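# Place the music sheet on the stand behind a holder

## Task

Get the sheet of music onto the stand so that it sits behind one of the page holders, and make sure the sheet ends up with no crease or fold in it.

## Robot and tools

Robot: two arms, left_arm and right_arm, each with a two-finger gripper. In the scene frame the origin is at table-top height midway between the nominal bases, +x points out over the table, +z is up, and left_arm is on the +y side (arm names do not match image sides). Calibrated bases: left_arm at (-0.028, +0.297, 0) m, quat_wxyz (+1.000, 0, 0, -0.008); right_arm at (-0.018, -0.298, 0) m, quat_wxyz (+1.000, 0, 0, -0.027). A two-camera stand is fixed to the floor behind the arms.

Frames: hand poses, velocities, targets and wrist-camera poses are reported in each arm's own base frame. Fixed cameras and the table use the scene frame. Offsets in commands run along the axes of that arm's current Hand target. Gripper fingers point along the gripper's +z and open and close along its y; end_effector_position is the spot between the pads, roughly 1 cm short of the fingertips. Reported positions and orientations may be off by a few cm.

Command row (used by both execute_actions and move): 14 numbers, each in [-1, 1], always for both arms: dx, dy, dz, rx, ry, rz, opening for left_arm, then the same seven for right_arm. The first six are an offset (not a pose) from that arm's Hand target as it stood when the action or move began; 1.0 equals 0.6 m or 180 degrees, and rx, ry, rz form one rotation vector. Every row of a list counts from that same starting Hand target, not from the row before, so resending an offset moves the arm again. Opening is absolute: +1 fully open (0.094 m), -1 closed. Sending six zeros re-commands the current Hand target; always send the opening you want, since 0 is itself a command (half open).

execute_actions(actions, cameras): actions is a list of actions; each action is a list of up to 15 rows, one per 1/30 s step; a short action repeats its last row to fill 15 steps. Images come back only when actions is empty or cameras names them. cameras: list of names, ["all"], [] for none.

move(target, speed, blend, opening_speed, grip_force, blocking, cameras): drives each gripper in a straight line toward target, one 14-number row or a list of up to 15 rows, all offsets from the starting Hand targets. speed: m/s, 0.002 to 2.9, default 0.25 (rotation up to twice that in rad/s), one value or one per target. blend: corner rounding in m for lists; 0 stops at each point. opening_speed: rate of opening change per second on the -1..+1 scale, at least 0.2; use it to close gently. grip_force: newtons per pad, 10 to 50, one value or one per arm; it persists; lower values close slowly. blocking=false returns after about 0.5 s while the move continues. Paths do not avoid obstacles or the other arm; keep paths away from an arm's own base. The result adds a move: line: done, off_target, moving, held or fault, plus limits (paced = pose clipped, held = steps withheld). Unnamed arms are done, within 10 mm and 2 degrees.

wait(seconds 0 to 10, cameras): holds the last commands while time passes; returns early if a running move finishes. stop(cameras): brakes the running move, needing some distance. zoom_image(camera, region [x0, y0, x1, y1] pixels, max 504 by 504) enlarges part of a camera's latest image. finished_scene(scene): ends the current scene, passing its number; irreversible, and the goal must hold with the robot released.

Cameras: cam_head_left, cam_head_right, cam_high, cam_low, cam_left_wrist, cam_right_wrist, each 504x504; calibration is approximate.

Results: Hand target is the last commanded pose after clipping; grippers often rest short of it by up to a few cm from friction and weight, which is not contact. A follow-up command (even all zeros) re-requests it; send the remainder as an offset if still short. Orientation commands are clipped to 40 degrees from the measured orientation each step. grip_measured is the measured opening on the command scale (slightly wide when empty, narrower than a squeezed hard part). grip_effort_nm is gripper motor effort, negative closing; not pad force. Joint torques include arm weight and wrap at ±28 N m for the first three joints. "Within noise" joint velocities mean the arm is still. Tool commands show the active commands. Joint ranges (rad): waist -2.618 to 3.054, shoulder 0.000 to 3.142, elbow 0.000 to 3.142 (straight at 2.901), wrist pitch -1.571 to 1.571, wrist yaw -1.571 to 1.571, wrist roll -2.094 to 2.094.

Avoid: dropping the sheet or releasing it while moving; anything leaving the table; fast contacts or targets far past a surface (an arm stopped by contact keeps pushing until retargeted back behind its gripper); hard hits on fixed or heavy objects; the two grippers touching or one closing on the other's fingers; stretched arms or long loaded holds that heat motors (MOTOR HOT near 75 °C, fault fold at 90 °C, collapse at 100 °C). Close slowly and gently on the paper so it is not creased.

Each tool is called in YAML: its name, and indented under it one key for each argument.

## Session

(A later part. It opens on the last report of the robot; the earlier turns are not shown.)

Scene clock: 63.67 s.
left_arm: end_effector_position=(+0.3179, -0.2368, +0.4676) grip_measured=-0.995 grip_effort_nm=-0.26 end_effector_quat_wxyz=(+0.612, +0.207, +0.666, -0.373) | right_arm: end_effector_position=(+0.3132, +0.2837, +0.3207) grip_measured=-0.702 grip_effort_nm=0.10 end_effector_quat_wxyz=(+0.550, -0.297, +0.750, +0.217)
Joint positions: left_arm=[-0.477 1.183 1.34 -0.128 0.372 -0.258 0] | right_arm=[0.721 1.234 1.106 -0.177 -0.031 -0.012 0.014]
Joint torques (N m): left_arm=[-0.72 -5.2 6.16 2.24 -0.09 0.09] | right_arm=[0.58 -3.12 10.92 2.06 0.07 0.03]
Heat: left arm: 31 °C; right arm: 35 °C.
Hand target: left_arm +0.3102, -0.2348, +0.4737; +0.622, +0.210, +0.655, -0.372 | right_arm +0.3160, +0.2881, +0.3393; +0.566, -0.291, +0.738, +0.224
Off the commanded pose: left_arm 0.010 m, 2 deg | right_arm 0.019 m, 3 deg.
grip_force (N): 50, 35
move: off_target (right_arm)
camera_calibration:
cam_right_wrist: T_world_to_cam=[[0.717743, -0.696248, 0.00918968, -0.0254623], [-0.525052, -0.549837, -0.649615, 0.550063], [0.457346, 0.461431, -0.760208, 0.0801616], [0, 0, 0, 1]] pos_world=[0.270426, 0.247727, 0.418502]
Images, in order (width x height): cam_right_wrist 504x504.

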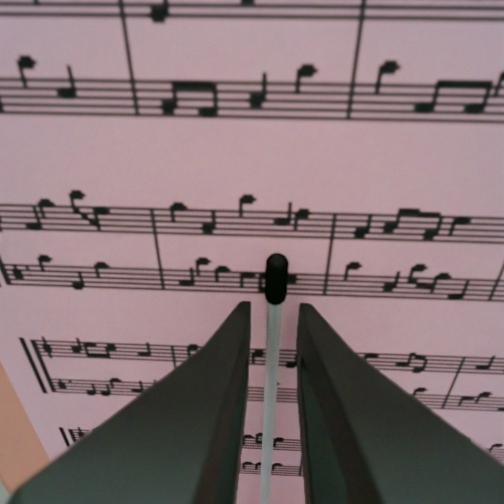

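move:
  target: [0,0,0,0,0,0,-0.1,0,0,0,0,0,0,-0.2]
  opening_speed: 0.5
  cameras: ["cam_right_wrist","cam_left_wrist","cam_head_left","cam_high"]

zoom_image:
  camera: "cam_head_left"
  region: [270, 80, 420, 290]

zoom_image:
  camera: "cam_right_wrist"
  region: [200, 220, 350, 370]

Scene clock: 65.90 s.
left_arm: end_effector_position=(+0.3180, -0.2367, +0.4676) grip_measured=-0.102 grip_effort_nm=0.15 end_effector_quat_wxyz=(+0.612, +0.207, +0.666, -0.373) | right_arm: end_effector_position=(+0.3132, +0.2837, +0.3207) grip_measured=-0.202 grip_effort_nm=0.11 end_effector_quat_wxyz=(+0.550, -0.297, +0.750, +0.217)
Joint positions: left_arm=[-0.477 1.183 1.34 -0.128 0.371 -0.257 0.042] | right_arm=[0.721 1.234 1.106 -0.177 -0.031 -0.012 0.037]
Joint torques (N m): left_arm=[-0.72 -5.15 6.12 2.24 -0.07 0.08] | right_arm=[0.59 -3.12 10.93 2.06 0.07 0.04]
Heat: left arm: 32 °C; right arm: 35 °C.
Hand target: left_arm +0.3103, -0.2348, +0.4737; +0.622, +0.210, +0.655, -0.372 | right_arm +0.3160, +0.2881, +0.3393; +0.566, -0.291, +0.738, +0.224
Off the commanded pose: left_arm 0.010 m, 2 deg | right_arm 0.019 m, 3 deg.
grip_force (N): 50, 35
move: off_target (right_arm)
camera_calibration:
cam_left_wrist: T_world_to_cam=[[-0.711409, -0.657431, 0.248357, -0.0418432], [-0.505953, 0.233848, -0.830257, 0.626788], [0.487759, -0.716309, -0.498991, 0.0136871], [0, 0, 0, 1]] pos_world=[0.280681, -0.164278, 0.537617]
cam_right_wrist: T_world_to_cam=[[0.717743, -0.696248, 0.00918968, -0.0254623], [-0.525052, -0.549837, -0.649615, 0.550063], [0.457346, 0.461431, -0.760208, 0.0801616], [0, 0, 0, 1]] pos_world=[0.270426, 0.247727, 0.418502]
Images, in order (width x height): cam_head_left 504x504, cam_high 504x504, cam_left_wrist 504x504, cam_right_wrist 504x504.

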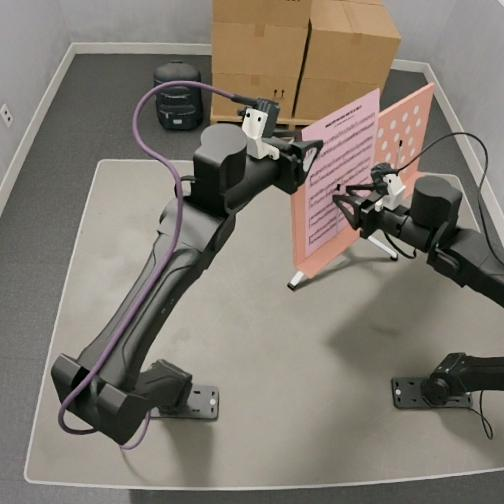

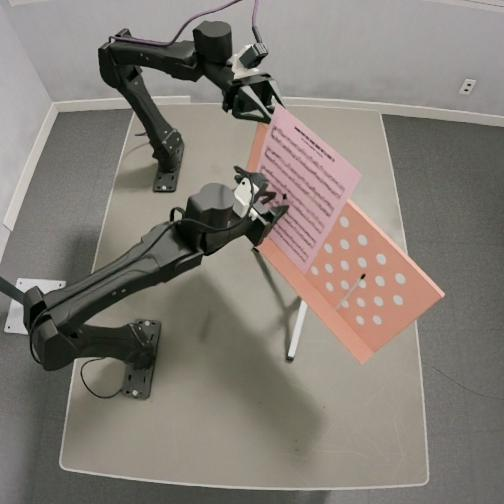

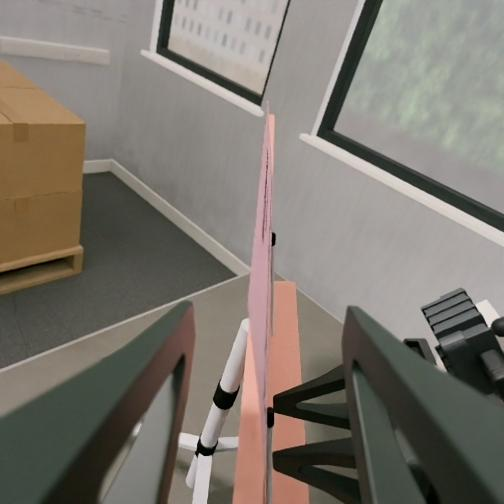

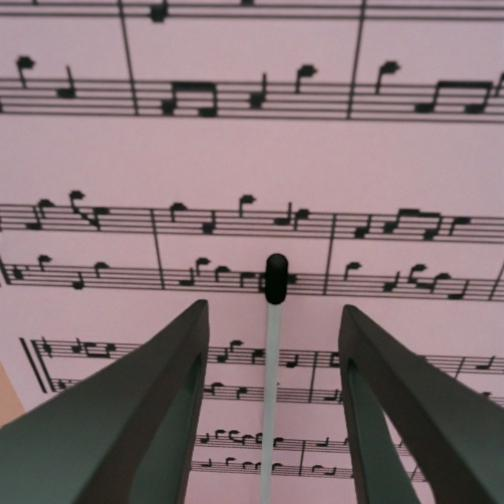

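Scaled by 2.400.

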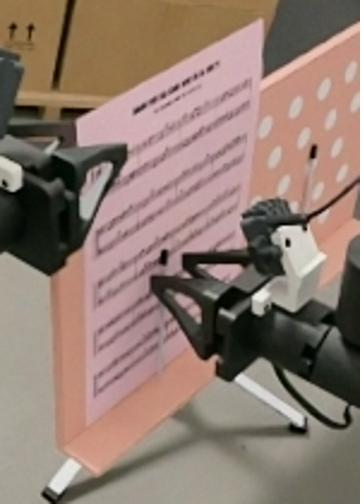

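Scaled by 3.360.

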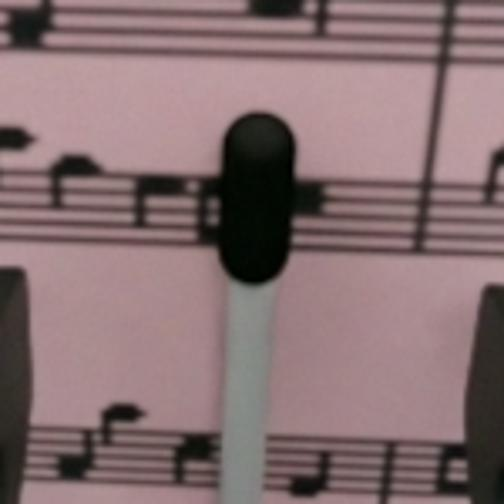

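move:
  target: [0,0,-0.2,0,0,0,-0.1,0,0,-0.17,0,0,0,-0.2]
  speed: 0.1
  cameras: ["all"]

zoom_image:
  camera: "cam_right_wrist"
  region: [0, 180, 504, 504]

zoom_image:
  camera: "cam_head_left"
  region: [270, 80, 420, 290]

zoom_image:
  camera: "cam_high"
  region: [230, 90, 400, 300]

Scene clock: 68.23 s.
left_arm: end_effector_position=(+0.2305, -0.1456, +0.4747) grip_measured=-0.102 grip_effort_nm=0.15 end_effector_quat_wxyz=(+0.630, +0.215, +0.648, -0.370) | right_arm: end_effector_position=(+0.2454, +0.2230, +0.3652) grip_measured=-0.202 grip_effort_nm=0.11 end_effector_quat_wxyz=(+0.565, -0.292, +0.739, +0.222)
Joint positions: left_arm=[-0.1 0.806 1.188 -0.29 0.749 -0.273 0.042] | right_arm=[0.716 0.917 1.098 -0.447 -0.033 -0.012 0.037]
Joint torques (N m): left_arm=[0.64 -0.57 5.23 1.77 0 -0.07] | right_arm=[-0.49 -1.77 6.57 1.92 -0.09 -0.01]
Heat: left arm: 32 °C; right arm: 35 °C.
Hand target: left_arm +0.2311, -0.1447, +0.4675; +0.623, +0.210, +0.655, -0.372 | right_arm +0.2441, +0.2208, +0.3656; +0.566, -0.291, +0.738, +0.224
Off the commanded pose: left_arm 0.007 m, 1 deg | right_arm 0.003 m, 0 deg.
grip_force (N): 50, 35
move: done
camera_calibration:
cam_left_wrist: T_world_to_cam=[[-0.724956, -0.654801, 0.213718, -0.0259459], [-0.460263, 0.22968, -0.857558, 0.568913], [0.512443, -0.720058, -0.467888, 0.104107], [0, 0, 0, 1]] pos_world=[0.189691, -0.0726938, 0.542131]
cam_right_wrist: T_world_to_cam=[[0.716073, -0.697928, 0.0116663, -0.019675], [-0.507142, -0.531666, -0.678335, 0.512067], [0.479632, 0.479821, -0.73466, 0.154044], [0, 0, 0, 1]] pos_world=[0.199895, 0.184603, 0.460752]

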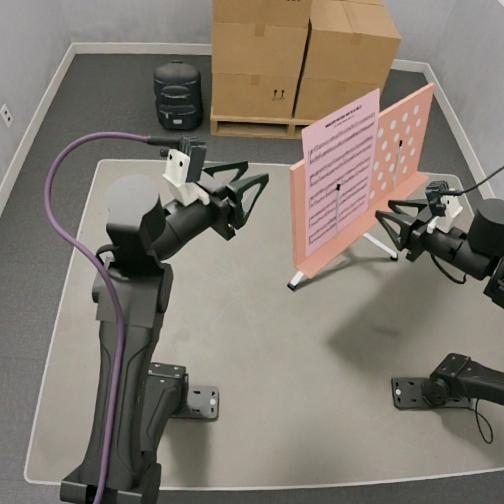

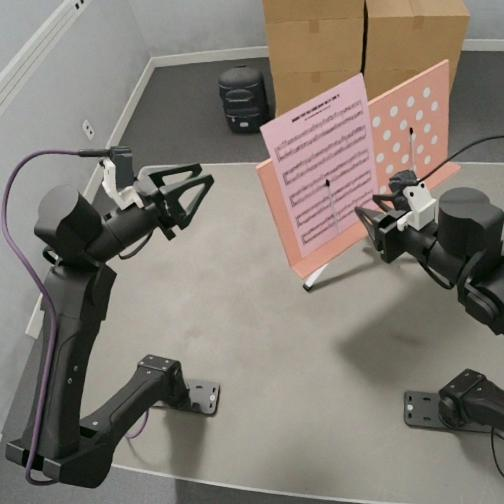

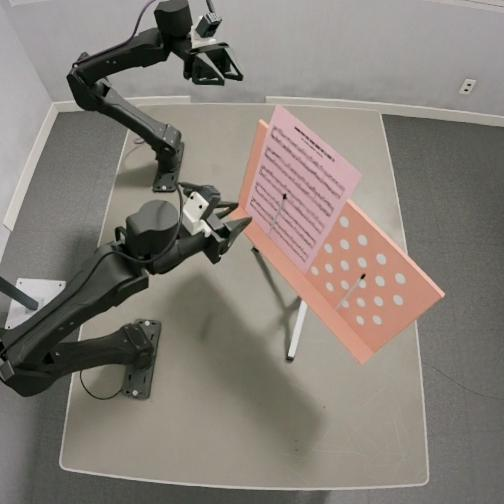

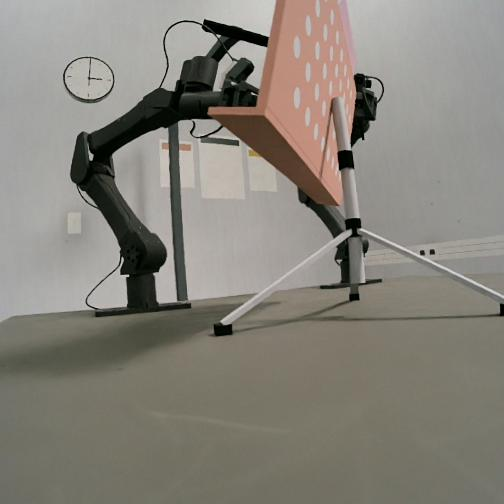

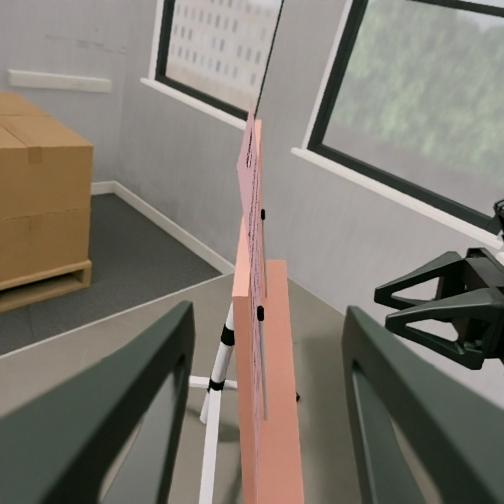

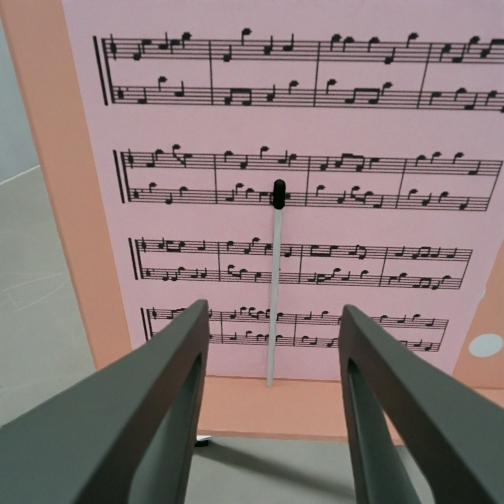

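Scaled by 1.000.

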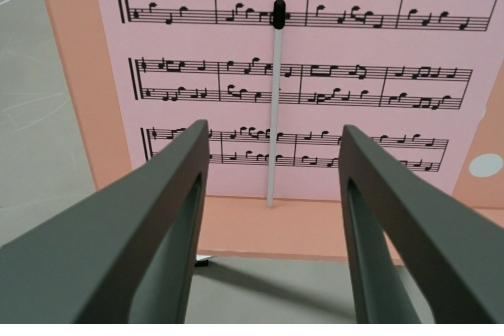

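Scaled by 2.400.

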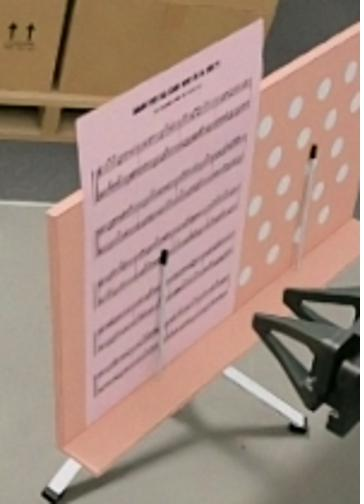

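Scaled by 2.400.

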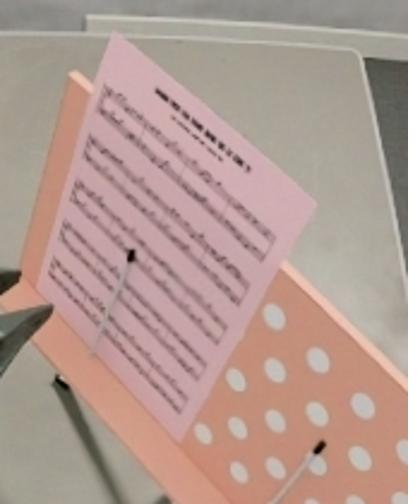

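finished_scene:
  scene: 1

The scene is finished: the task was done.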